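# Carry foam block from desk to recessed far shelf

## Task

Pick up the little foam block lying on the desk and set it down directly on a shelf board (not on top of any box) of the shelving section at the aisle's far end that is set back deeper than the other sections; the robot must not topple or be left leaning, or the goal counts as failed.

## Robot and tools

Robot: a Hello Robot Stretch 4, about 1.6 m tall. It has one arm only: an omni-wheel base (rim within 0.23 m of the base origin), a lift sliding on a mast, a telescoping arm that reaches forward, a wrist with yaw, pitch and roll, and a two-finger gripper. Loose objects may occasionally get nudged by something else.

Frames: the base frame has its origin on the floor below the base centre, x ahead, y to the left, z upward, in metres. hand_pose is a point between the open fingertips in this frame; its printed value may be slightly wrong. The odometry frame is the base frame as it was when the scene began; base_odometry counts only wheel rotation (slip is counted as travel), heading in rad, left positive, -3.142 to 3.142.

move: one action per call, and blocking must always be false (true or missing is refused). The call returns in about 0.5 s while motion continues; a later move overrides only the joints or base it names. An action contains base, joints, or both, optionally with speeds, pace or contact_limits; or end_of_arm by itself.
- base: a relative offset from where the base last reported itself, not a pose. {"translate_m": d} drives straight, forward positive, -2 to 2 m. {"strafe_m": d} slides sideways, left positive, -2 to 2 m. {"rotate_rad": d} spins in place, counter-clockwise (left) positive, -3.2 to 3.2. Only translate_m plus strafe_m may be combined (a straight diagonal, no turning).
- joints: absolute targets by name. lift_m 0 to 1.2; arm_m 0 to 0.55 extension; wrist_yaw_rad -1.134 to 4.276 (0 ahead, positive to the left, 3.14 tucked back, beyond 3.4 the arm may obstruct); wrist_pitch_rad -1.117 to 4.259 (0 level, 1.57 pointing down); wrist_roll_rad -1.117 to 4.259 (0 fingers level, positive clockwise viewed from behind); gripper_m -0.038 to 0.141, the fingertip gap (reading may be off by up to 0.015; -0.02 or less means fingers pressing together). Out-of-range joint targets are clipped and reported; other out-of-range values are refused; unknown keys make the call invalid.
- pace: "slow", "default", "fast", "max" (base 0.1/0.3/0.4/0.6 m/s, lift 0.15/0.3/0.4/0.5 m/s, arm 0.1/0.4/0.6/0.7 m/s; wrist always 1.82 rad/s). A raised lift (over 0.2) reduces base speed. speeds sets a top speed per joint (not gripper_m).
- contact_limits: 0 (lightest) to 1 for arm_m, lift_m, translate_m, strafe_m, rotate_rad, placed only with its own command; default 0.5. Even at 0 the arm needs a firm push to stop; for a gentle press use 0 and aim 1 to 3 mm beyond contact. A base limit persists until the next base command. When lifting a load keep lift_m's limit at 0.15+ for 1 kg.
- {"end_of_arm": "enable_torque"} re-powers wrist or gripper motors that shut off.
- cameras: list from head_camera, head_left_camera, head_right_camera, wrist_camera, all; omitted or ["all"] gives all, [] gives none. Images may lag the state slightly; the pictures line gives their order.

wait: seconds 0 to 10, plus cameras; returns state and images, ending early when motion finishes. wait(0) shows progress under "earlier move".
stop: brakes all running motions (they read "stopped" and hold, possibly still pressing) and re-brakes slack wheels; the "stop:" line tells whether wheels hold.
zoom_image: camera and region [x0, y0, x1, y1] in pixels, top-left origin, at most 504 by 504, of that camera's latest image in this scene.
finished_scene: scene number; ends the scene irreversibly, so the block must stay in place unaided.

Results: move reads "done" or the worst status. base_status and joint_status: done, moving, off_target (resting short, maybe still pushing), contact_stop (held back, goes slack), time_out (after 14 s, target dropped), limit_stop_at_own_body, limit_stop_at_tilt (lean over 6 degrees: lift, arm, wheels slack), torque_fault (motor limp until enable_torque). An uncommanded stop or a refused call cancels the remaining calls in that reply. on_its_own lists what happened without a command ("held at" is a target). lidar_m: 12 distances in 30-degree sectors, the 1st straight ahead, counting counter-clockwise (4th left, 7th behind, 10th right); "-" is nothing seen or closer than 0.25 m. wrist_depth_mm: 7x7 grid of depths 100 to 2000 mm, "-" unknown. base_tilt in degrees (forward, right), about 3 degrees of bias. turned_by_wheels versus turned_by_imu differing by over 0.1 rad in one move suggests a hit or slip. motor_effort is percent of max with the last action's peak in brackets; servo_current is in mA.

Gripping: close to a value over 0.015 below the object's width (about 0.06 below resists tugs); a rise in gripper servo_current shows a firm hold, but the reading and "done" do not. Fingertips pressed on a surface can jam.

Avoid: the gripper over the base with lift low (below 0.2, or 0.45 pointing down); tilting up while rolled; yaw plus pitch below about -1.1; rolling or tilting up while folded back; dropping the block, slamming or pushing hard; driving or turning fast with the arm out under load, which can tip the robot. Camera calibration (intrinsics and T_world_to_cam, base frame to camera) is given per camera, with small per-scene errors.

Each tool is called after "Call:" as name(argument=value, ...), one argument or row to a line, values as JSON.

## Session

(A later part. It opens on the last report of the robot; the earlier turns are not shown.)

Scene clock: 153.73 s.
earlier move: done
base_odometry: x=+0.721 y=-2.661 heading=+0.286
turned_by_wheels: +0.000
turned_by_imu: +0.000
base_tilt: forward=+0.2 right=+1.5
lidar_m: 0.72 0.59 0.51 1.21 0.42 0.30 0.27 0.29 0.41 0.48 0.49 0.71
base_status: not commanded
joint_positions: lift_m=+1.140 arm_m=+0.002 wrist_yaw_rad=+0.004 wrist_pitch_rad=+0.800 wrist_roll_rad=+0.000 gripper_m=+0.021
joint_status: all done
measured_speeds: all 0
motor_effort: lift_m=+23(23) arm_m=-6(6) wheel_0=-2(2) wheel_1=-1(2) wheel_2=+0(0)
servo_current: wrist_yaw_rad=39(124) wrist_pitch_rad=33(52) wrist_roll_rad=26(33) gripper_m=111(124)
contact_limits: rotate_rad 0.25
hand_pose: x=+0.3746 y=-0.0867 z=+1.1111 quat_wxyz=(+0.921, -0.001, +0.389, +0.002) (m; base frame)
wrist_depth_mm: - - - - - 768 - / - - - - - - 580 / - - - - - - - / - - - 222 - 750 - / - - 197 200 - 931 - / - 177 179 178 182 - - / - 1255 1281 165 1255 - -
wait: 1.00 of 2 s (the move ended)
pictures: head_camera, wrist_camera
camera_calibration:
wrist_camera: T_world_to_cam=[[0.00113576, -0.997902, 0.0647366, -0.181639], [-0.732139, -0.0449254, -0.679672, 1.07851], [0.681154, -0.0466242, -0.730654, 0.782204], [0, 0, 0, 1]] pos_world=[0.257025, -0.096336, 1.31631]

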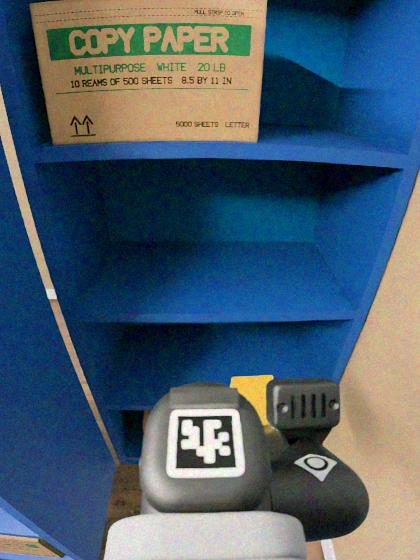

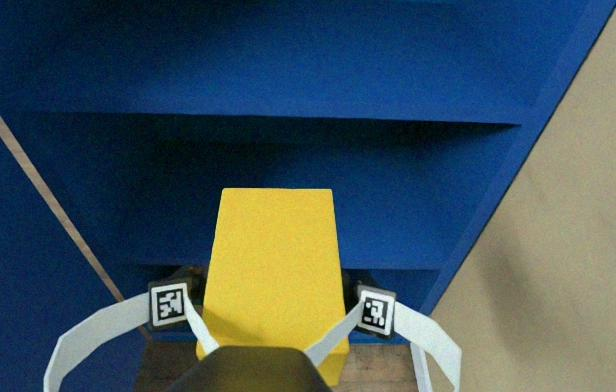

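Call:
move(
  base={"translate_m": 0.13},
  joints={"arm_m": 0.42},
  contact_limits={"arm_m": 0.15, "translate_m": 0.25},
  blocking=false,
  cameras=[],
)

Call:
wait(
  seconds=3.5,
  cameras=["wrist_camera"],
)

Call:
move(
  joints={"lift_m": 1.055},
  contact_limits={"lift_m": 0.1},
  speeds={"lift_m": 0.08},
  blocking=false,
  cameras=[],
)

Call:
wait(
  seconds=2,
  cameras=["wrist_camera", "head_right_camera"],
)

Scene clock: 162.07 s.
move: moving
base_odometry: x=+0.752 y=-2.652 heading=+0.286
turned_by_wheels: +0.000
turned_by_imu: -0.001
base_tilt: forward=+0.1 right=+1.3
lidar_m: 0.68 0.57 0.47 1.04 0.49 0.33 0.31 0.33 0.47 0.48 0.52 0.72
base_status: translate_m moving
joint_positions: lift_m=+1.140 arm_m=+0.054 wrist_yaw_rad=+0.003 wrist_pitch_rad=+0.800 wrist_roll_rad=+0.000 gripper_m=+0.021
joint_status: arm_m moving
measured_speeds: translate_m=+0.124 strafe_m=-0.002 rotate_rad=+0.000 lift_m=+0.000 arm_m=+0.198 wrist_yaw_rad=+0.000 wrist_pitch_rad=+0.000 wrist_roll_rad=+0.000
motor_effort: lift_m=+23(23) arm_m=+8(9) wheel_0=+6(7) wheel_1=+6(6) wheel_2=-9(11)
servo_current: wrist_yaw_rad=39(39) wrist_pitch_rad=33(52) wrist_roll_rad=26(33) gripper_m=111(117)
contact_limits: arm_m 0.15; translate_m 0.25
hand_pose: x=+0.4266 y=-0.0868 z=+1.1111 quat_wxyz=(+0.921, -0.001, +0.389, +0.002) (m; base frame)
wrist_depth_mm: - - - - - 759 - / - - - - - - 504 / - - - - - - 549 / - - - 222 - - - / - - 198 202 - 798 - / - 177 179 177 182 - - / - 1229 166 165 - - -
pictures: none
No camera images: "cameras" was empty.

Scene clock: 163.90 s.
earlier move: done
base_odometry: x=+0.846 y=-2.624 heading=+0.286
turned_by_wheels: +0.000
turned_by_imu: +0.000
base_tilt: forward=+0.3 right=+1.3
lidar_m: 0.58 0.58 0.44 0.68 0.62 0.44 0.41 0.43 0.52 0.49 0.52 0.64
base_status: done
joint_positions: lift_m=+1.140 arm_m=+0.420 wrist_yaw_rad=+0.003 wrist_pitch_rad=+0.800 wrist_roll_rad=+0.000 gripper_m=+0.021
joint_status: all done
measured_speeds: all 0
motor_effort: lift_m=+23(23) arm_m=+7(9) wheel_0=+3(7) wheel_1=+2(8) wheel_2=+1(11)
servo_current: wrist_yaw_rad=46(46) wrist_pitch_rad=39(52) wrist_roll_rad=26(33) gripper_m=117(124)
contact_limits: arm_m 0.15; translate_m 0.25
hand_pose: x=+0.7919 y=-0.0868 z=+1.1111 quat_wxyz=(+0.921, -0.001, +0.389, +0.002) (m; base frame)
wrist_depth_mm: 418 407 407 407 404 404 407 / 462 462 459 459 455 452 449 / 500 500 512 500 508 500 500 / 421 430 433 227 442 439 442 / 373 377 204 200 387 394 397 / 332 182 180 178 185 349 353 / 296 303 303 165 310 306 320
wait: 1.83 of 3.5 s (the move ended)
pictures: wrist_camera
camera_calibration:
wrist_camera: T_world_to_cam=[[0.000921877, -0.997906, 0.0646728, -0.181885], [-0.732145, -0.0447254, -0.679679, 1.38407], [0.681148, -0.0467233, -0.730653, 0.497952], [0, 0, 0, 1]] pos_world=[0.674325, -0.0963357, 1.31631]

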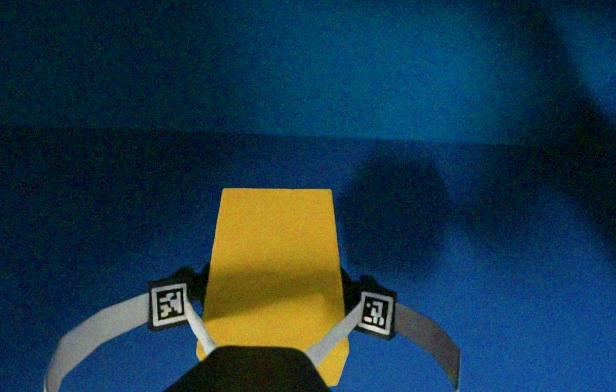

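Scene clock: 164.40 s.
move: moving
base_odometry: x=+0.846 y=-2.624 heading=+0.286
turned_by_wheels: +0.000
turned_by_imu: +0.000
base_tilt: forward=+0.3 right=+1.5
lidar_m: 0.59 0.59 0.44 0.65 0.61 0.45 0.40 0.45 0.50 0.49 0.51 0.62
base_status: not commanded
joint_positions: lift_m=+1.110 arm_m=+0.420 wrist_yaw_rad=+0.003 wrist_pitch_rad=+0.800 wrist_roll_rad=+0.000 gripper_m=+0.021
joint_status: lift_m moving
measured_speeds: translate_m=+0.000 strafe_m=+0.000 rotate_rad=+0.000 lift_m=-0.080 arm_m=+0.000 wrist_yaw_rad=+0.000 wrist_pitch_rad=+0.000 wrist_roll_rad=+0.000
motor_effort: lift_m=+12(21) arm_m=+7(7) wheel_0=+3(3) wheel_1=+2(2) wheel_2=+1(1)
servo_current: wrist_yaw_rad=39(46) wrist_pitch_rad=26(46) wrist_roll_rad=33(33) gripper_m=111(117)
contact_limits: arm_m 0.15; lift_m 0.1; translate_m 0.25
hand_pose: x=+0.7919 y=-0.0868 z=+1.0815 quat_wxyz=(+0.921, -0.001, +0.389, +0.002) (m; base frame)
wrist_depth_mm: 418 407 410 407 404 404 410 / 459 462 459 455 455 449 452 / 436 442 452 452 462 492 488 / 392 394 399 229 410 413 413 / 342 347 204 200 357 362 364 / 304 182 180 177 185 320 324 / 272 276 279 165 286 281 294
pictures: none
No camera images: "cameras" was empty.

Scene clock: 165.50 s.
earlier move: done
base_odometry: x=+0.846 y=-2.624 heading=+0.286
turned_by_wheels: +0.000
turned_by_imu: +0.000
base_tilt: forward=+0.2 right=+1.4
lidar_m: 0.59 0.58 0.44 0.66 0.63 0.45 0.41 0.42 0.51 0.49 0.53 0.63
base_status: not commanded
joint_positions: lift_m=+1.055 arm_m=+0.420 wrist_yaw_rad=+0.003 wrist_pitch_rad=+0.800 wrist_roll_rad=+0.000 gripper_m=+0.021
joint_status: all done
measured_speeds: all 0
motor_effort: lift_m=+15(21) arm_m=+7(7) wheel_0=+3(3) wheel_1=+2(2) wheel_2=+1(1)
servo_current: wrist_yaw_rad=39(46) wrist_pitch_rad=33(52) wrist_roll_rad=26(33) gripper_m=111(117)
contact_limits: arm_m 0.15; lift_m 0.1; translate_m 0.25
hand_pose: x=+0.7919 y=-0.0868 z=+1.0268 quat_wxyz=(+0.921, -0.001, +0.389, +0.002) (m; base frame)
wrist_depth_mm: 415 407 407 407 404 402 407 / 430 439 439 439 439 442 439 / 362 366 370 377 382 389 394 / 312 315 320 309 327 332 336 / 272 276 204 200 286 290 291 / 244 182 179 177 183 257 257 / 218 221 224 165 228 225 236
wait: 1.10 of 2 s (the move ended)
pictures: head_right_camera, wrist_camera
camera_calibration:
wrist_camera: T_world_to_cam=[[0.000921877, -0.997906, 0.0646728, -0.17644], [-0.732145, -0.0447254, -0.679679, 1.32684], [0.681148, -0.0467233, -0.730653, 0.436431], [0, 0, 0, 1]] pos_world=[0.674325, -0.0963357, 1.23211]

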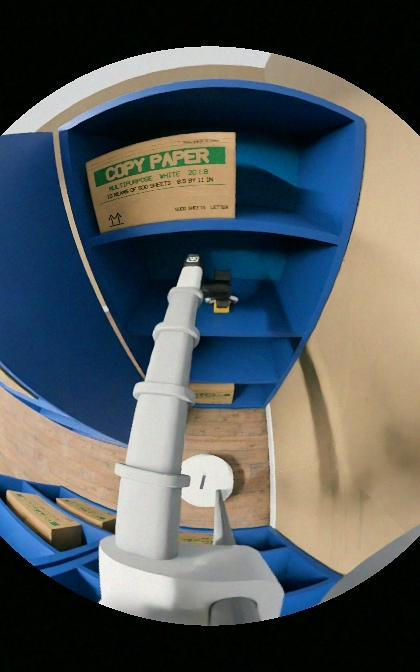

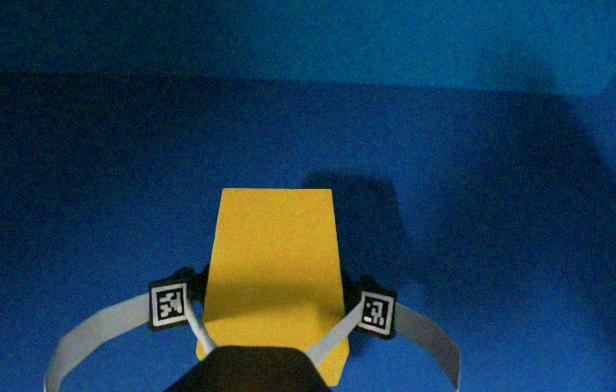

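Call:
move(
  joints={"lift_m": 1.03},
  contact_limits={"lift_m": 0.05},
  speeds={"lift_m": 0.03},
  blocking=false,
  cameras=[],
)

Call:
wait(
  seconds=1.5,
  cameras=["wrist_camera"],
)

Scene clock: 170.37 s.
move: moving
base_odometry: x=+0.846 y=-2.624 heading=+0.286
turned_by_wheels: +0.000
turned_by_imu: -0.001
base_tilt: forward=+0.4 right=+1.3
lidar_m: 0.58 0.56 0.41 0.70 0.62 0.45 0.41 0.43 0.51 0.49 0.51 0.62
base_status: not commanded
joint_positions: lift_m=+1.042 arm_m=+0.420 wrist_yaw_rad=+0.003 wrist_pitch_rad=+0.800 wrist_roll_rad=+0.000 gripper_m=+0.021
joint_status: lift_m moving
measured_speeds: translate_m=+0.000 strafe_m=+0.000 rotate_rad=+0.000 lift_m=-0.030 arm_m=+0.000 wrist_yaw_rad=+0.000 wrist_pitch_rad=+0.000 wrist_roll_rad=+0.000
motor_effort: lift_m=+15(15) arm_m=+7(7) wheel_0=+3(3) wheel_1=+2(2) wheel_2=+1(1)
servo_current: wrist_yaw_rad=39(39) wrist_pitch_rad=33(59) wrist_roll_rad=26(33) gripper_m=111(117)
contact_limits: arm_m 0.15; lift_m 0.05; translate_m 0.25
hand_pose: x=+0.7919 y=-0.0868 z=+1.0130 quat_wxyz=(+0.921, -0.001, +0.389, +0.002) (m; base frame)
wrist_depth_mm: 418 407 407 407 402 404 410 / 410 415 418 424 433 433 433 / 343 347 351 355 359 366 370 / 294 297 301 229 309 312 317 / 258 262 204 200 272 274 276 / 229 181 180 177 185 242 243 / 203 209 211 165 215 213 222
pictures: none
No camera images: "cameras" was empty.

Scene clock: 171.10 s.
earlier move: done
base_odometry: x=+0.846 y=-2.624 heading=+0.286
turned_by_wheels: +0.000
turned_by_imu: +0.000
base_tilt: forward=+0.3 right=+1.4
lidar_m: 0.59 0.59 0.44 0.67 0.62 0.46 0.39 0.45 0.53 0.47 0.51 0.64
base_status: not commanded
joint_positions: lift_m=+1.031 arm_m=+0.420 wrist_yaw_rad=+0.003 wrist_pitch_rad=+0.800 wrist_roll_rad=+0.000 gripper_m=+0.021
joint_status: all done
measured_speeds: all 0
motor_effort: lift_m=+12(15) arm_m=+7(7) wheel_0=+3(3) wheel_1=+2(2) wheel_2=+1(1)
servo_current: wrist_yaw_rad=26(46) wrist_pitch_rad=46(59) wrist_roll_rad=26(39) gripper_m=104(117)
contact_limits: arm_m 0.15; lift_m 0.05; translate_m 0.25
hand_pose: x=+0.7919 y=-0.0868 z=+1.0020 quat_wxyz=(+0.921, -0.001, +0.389, +0.002) (m; base frame)
wrist_depth_mm: 402 404 404 402 402 402 399 / 404 410 415 424 433 433 433 / 340 342 345 353 357 364 370 / 289 293 294 285 304 307 310 / 252 255 202 200 265 267 270 / 224 181 179 176 185 236 238 / 200 204 164 164 209 206 216
wait: 0.73 of 1.5 s (the move ended)
pictures: wrist_camera
camera_calibration:
wrist_camera: T_world_to_cam=[[0.000921877, -0.997906, 0.0646728, -0.174836], [-0.732145, -0.0447254, -0.679679, 1.30998], [0.681148, -0.0467233, -0.730653, 0.41831], [0, 0, 0, 1]] pos_world=[0.674325, -0.0963357, 1.20731]

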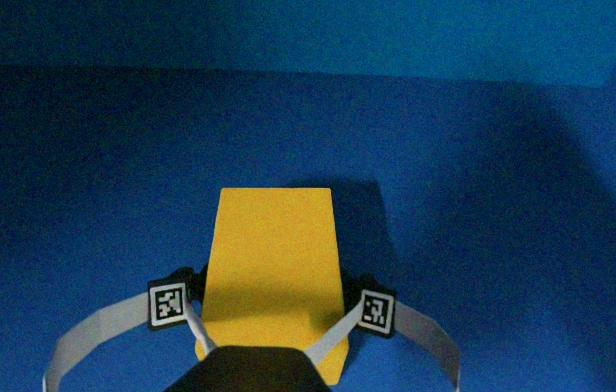

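Call:
move(
  joints={"gripper_m": 0.13},
  blocking=false,
  cameras=[],
)

Call:
wait(
  seconds=2.5,
  cameras=[],
)

Call:
move(
  joints={"lift_m": 1.13},
  blocking=false,
  cameras=[],
)

Call:
wait(
  seconds=1.2,
  cameras=[],
)

Call:
move(
  joints={"arm_m": 0.15},
  blocking=false,
  cameras=[],
)

Call:
wait(
  seconds=1.3,
  cameras=["wrist_camera"],
)

Scene clock: 180.17 s.
move: moving
base_odometry: x=+0.846 y=-2.624 heading=+0.286
turned_by_wheels: +0.000
turned_by_imu: -0.001
base_tilt: forward=+0.3 right=+1.3
lidar_m: 0.60 0.56 0.44 0.66 0.61 0.44 0.40 0.44 0.53 0.50 0.51 0.63
base_status: not commanded
joint_positions: lift_m=+1.031 arm_m=+0.420 wrist_yaw_rad=+0.003 wrist_pitch_rad=+0.799 wrist_roll_rad=+0.000 gripper_m=+0.041
joint_status: gripper_m moving
measured_speeds: translate_m=+0.000 strafe_m=+0.000 rotate_rad=+0.000 lift_m=+0.000 arm_m=+0.000 wrist_yaw_rad=-0.003 wrist_pitch_rad=-0.006 wrist_roll_rad=+0.000
motor_effort: lift_m=+12(12) arm_m=+7(7) wheel_0=+3(3) wheel_1=+2(2) wheel_2=+1(1)
servo_current: wrist_yaw_rad=39(46) wrist_pitch_rad=46(52) wrist_roll_rad=20(33) gripper_m=65(124)
contact_limits: arm_m 0.15; lift_m 0.05; translate_m 0.25
hand_pose: x=+0.7921 y=-0.0868 z=+1.0022 quat_wxyz=(+0.921, -0.001, +0.389, +0.001) (m; base frame)
wrist_depth_mm: 407 404 404 404 402 404 402 / 413 421 424 433 430 433 439 / 340 347 351 357 364 370 377 / 294 297 298 289 309 312 317 / 255 258 206 206 270 271 273 / 227 185 180 178 192 238 240 / 202 204 169 167 208 213 218
pictures: none
No camera images: "cameras" was empty.

Scene clock: 181.63 s.
earlier move: done
base_odometry: x=+0.846 y=-2.624 heading=+0.286
turned_by_wheels: +0.000
turned_by_imu: +0.000
base_tilt: forward=+0.4 right=+1.1
lidar_m: 0.59 0.58 0.45 0.67 0.61 0.44 0.40 0.45 0.51 0.48 0.49 0.64
base_status: not commanded
joint_positions: lift_m=+1.031 arm_m=+0.420 wrist_yaw_rad=+0.002 wrist_pitch_rad=+0.796 wrist_roll_rad=+0.000 gripper_m=+0.130
joint_status: all done
measured_speeds: all 0
motor_effort: lift_m=+12(12) arm_m=+7(7) wheel_0=+3(3) wheel_1=+2(2) wheel_2=+1(1)
servo_current: wrist_yaw_rad=39(46) wrist_pitch_rad=46(59) wrist_roll_rad=26(33) gripper_m=52(124)
contact_limits: arm_m 0.15; lift_m 0.05; translate_m 0.25
hand_pose: x=+0.7925 y=-0.0869 z=+1.0027 quat_wxyz=(+0.922, +0.000, +0.388, +0.001) (m; base frame)
wrist_depth_mm: 402 402 402 404 404 399 399 / 424 430 427 430 436 442 439 / 351 353 359 366 370 379 384 / 300 301 303 303 314 319 324 / 258 263 209 206 272 274 277 / 229 222 184 185 216 242 243 / 210 204 205 - 213 220 222
wait: 1.47 of 2.5 s (the move ended)
pictures: none
No camera images: "cameras" was empty.

Scene clock: 182.13 s.
move: moving
base_odometry: x=+0.846 y=-2.624 heading=+0.286
turned_by_wheels: +0.000
turned_by_imu: +0.000
base_tilt: forward=+0.3 right=+1.3
lidar_m: 0.58 0.59 0.42 0.65 0.59 0.43 0.40 0.43 0.51 0.50 0.51 0.59
base_status: not commanded
joint_positions: lift_m=+1.069 arm_m=+0.420 wrist_yaw_rad=+0.002 wrist_pitch_rad=+0.799 wrist_roll_rad=+0.000 gripper_m=+0.130
joint_status: lift_m moving
measured_speeds: translate_m=+0.000 strafe_m=+0.000 rotate_rad=+0.000 lift_m=+0.149 arm_m=+0.000 wrist_yaw_rad=+0.000 wrist_pitch_rad=+0.000 wrist_roll_rad=+0.000
motor_effort: lift_m=+26(26) arm_m=+6(7) wheel_0=+2(3) wheel_1=+1(2) wheel_2=+1(1)
servo_current: wrist_yaw_rad=39(46) wrist_pitch_rad=39(52) wrist_roll_rad=26(33) gripper_m=46(52)
contact_limits: arm_m 0.15; translate_m 0.25
hand_pose: x=+0.7919 y=-0.0869 z=+1.0403 quat_wxyz=(+0.921, +0.000, +0.389, +0.001) (m; base frame)
wrist_depth_mm: 407 407 407 407 404 402 399 / 436 439 442 445 445 452 452 / 379 384 387 392 402 407 413 / 327 329 334 327 343 347 351 / 286 289 293 234 285 303 306 / 255 247 217 212 202 268 270 / 230 228 238 134 239 240 246
pictures: none
No camera images: "cameras" was empty.

Scene clock: 183.07 s.
earlier move: done
base_odometry: x=+0.846 y=-2.624 heading=+0.286
turned_by_wheels: +0.000
turned_by_imu: +0.000
base_tilt: forward=+0.3 right=+1.4
lidar_m: 0.61 0.59 0.44 0.68 0.64 0.42 0.41 0.45 0.51 0.48 0.51 0.62
base_status: not commanded
joint_positions: lift_m=+1.130 arm_m=+0.420 wrist_yaw_rad=+0.002 wrist_pitch_rad=+0.799 wrist_roll_rad=+0.000 gripper_m=+0.130
joint_status: all done
measured_speeds: all 0
motor_effort: lift_m=+24(26) arm_m=+7(7) wheel_0=+2(3) wheel_1=+1(2) wheel_2=+1(1)
servo_current: wrist_yaw_rad=33(46) wrist_pitch_rad=39(52) wrist_roll_rad=26(33) gripper_m=39(52)
contact_limits: arm_m 0.15; translate_m 0.25
hand_pose: x=+0.7919 y=-0.0869 z=+1.1011 quat_wxyz=(+0.921, +0.000, +0.389, +0.001) (m; base frame)
wrist_depth_mm: 407 407 407 404 407 404 402 / 459 459 459 459 455 452 452 / 462 466 496 496 492 504 492 / 410 415 424 427 430 436 442 / 359 364 370 353 379 382 387 / 320 205 315 278 202 338 342 / 287 291 300 - 301 303 310
wait: 0.93 of 1.2 s (the move ended)
pictures: none
No camera images: "cameras" was empty.

Scene clock: 183.57 s.
move: moving
base_odometry: x=+0.846 y=-2.624 heading=+0.286
turned_by_wheels: +0.000
turned_by_imu: +0.000
base_tilt: forward=+0.4 right=+1.4
lidar_m: 0.61 0.58 0.43 0.67 0.63 0.43 0.40 0.45 0.52 0.48 0.50 0.64
base_status: not commanded
joint_positions: lift_m=+1.130 arm_m=+0.368 wrist_yaw_rad=+0.002 wrist_pitch_rad=+0.799 wrist_roll_rad=+0.000 gripper_m=+0.130
joint_status: arm_m moving
measured_speeds: translate_m=+0.000 strafe_m=+0.000 rotate_rad=+0.000 lift_m=+0.000 arm_m=-0.198 wrist_yaw_rad=+0.000 wrist_pitch_rad=+0.000 wrist_roll_rad=+0.000
motor_effort: lift_m=+24(24) arm_m=-7(8) wheel_0=+2(2) wheel_1=+1(1) wheel_2=+1(1)
servo_current: wrist_yaw_rad=33(46) wrist_pitch_rad=26(52) wrist_roll_rad=26(33) gripper_m=52(52)
contact_limits: translate_m 0.25
hand_pose: x=+0.7400 y=-0.0869 z=+1.1011 quat_wxyz=(+0.921, +0.000, +0.389, +0.001) (m; base frame)
wrist_depth_mm: 462 452 449 452 449 445 449 / 496 512 508 504 504 500 484 / 466 - - - - - 508 / 410 415 421 430 430 433 439 / 362 366 370 310 368 379 384 / 320 204 315 290 202 338 342 / 293 291 300 - 303 303 309
pictures: none
No camera images: "cameras" was empty.

Scene clock: 184.87 s.
earlier move: moving
base_odometry: x=+0.846 y=-2.624 heading=+0.286
turned_by_wheels: +0.000
turned_by_imu: +0.000
base_tilt: forward=+0.5 right=+1.3
lidar_m: 0.59 0.60 0.44 0.67 0.57 0.43 0.40 0.46 0.52 0.48 0.52 0.61
base_status: not commanded
joint_positions: lift_m=+1.130 arm_m=+0.150 wrist_yaw_rad=+0.002 wrist_pitch_rad=+0.799 wrist_roll_rad=+0.000 gripper_m=+0.130
joint_status: arm_m moving
measured_speeds: all 0
motor_effort: lift_m=+24(24) arm_m=-4(10) wheel_0=+2(2) wheel_1=+1(1) wheel_2=+1(1)
servo_current: wrist_yaw_rad=33(46) wrist_pitch_rad=46(59) wrist_roll_rad=26(33) gripper_m=46(52)
contact_limits: translate_m 0.25
hand_pose: x=+0.5224 y=-0.0869 z=+1.1011 quat_wxyz=(+0.921, +0.000, +0.389, +0.001) (m; base frame)
wrist_depth_mm: - 661 661 676 676 661 - / - - - 480 - - 500 / 449 - - 459 - - 500 / 415 418 424 427 433 439 439 / 387 387 389 394 394 402 404 / - 193 177 - 195 - 517 / - 723 741 - 759 741 -
wait: 1.30 s; no rest
pictures: wrist_camera
camera_calibration:
wrist_camera: T_world_to_cam=[[0.0000570545, -0.997905, 0.0647001, -0.180774], [-0.731978, -0.0441236, -0.679898, 1.18015], [0.681328, -0.0473202, -0.730447, 0.673878], [0, 0, 0, 1]] pos_world=[0.404725, -0.0964342, 1.30631]

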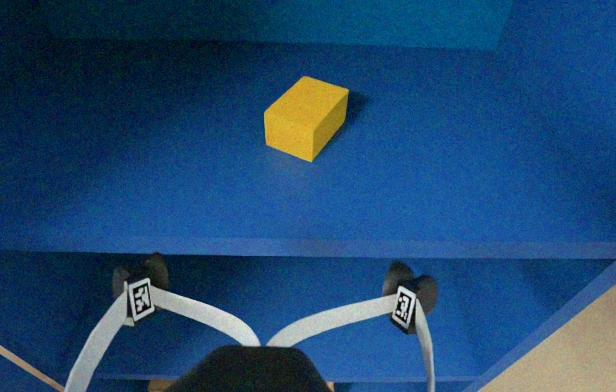

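Call:
finished_scene(
  scene=2,
)

The scene is finished: the task was done.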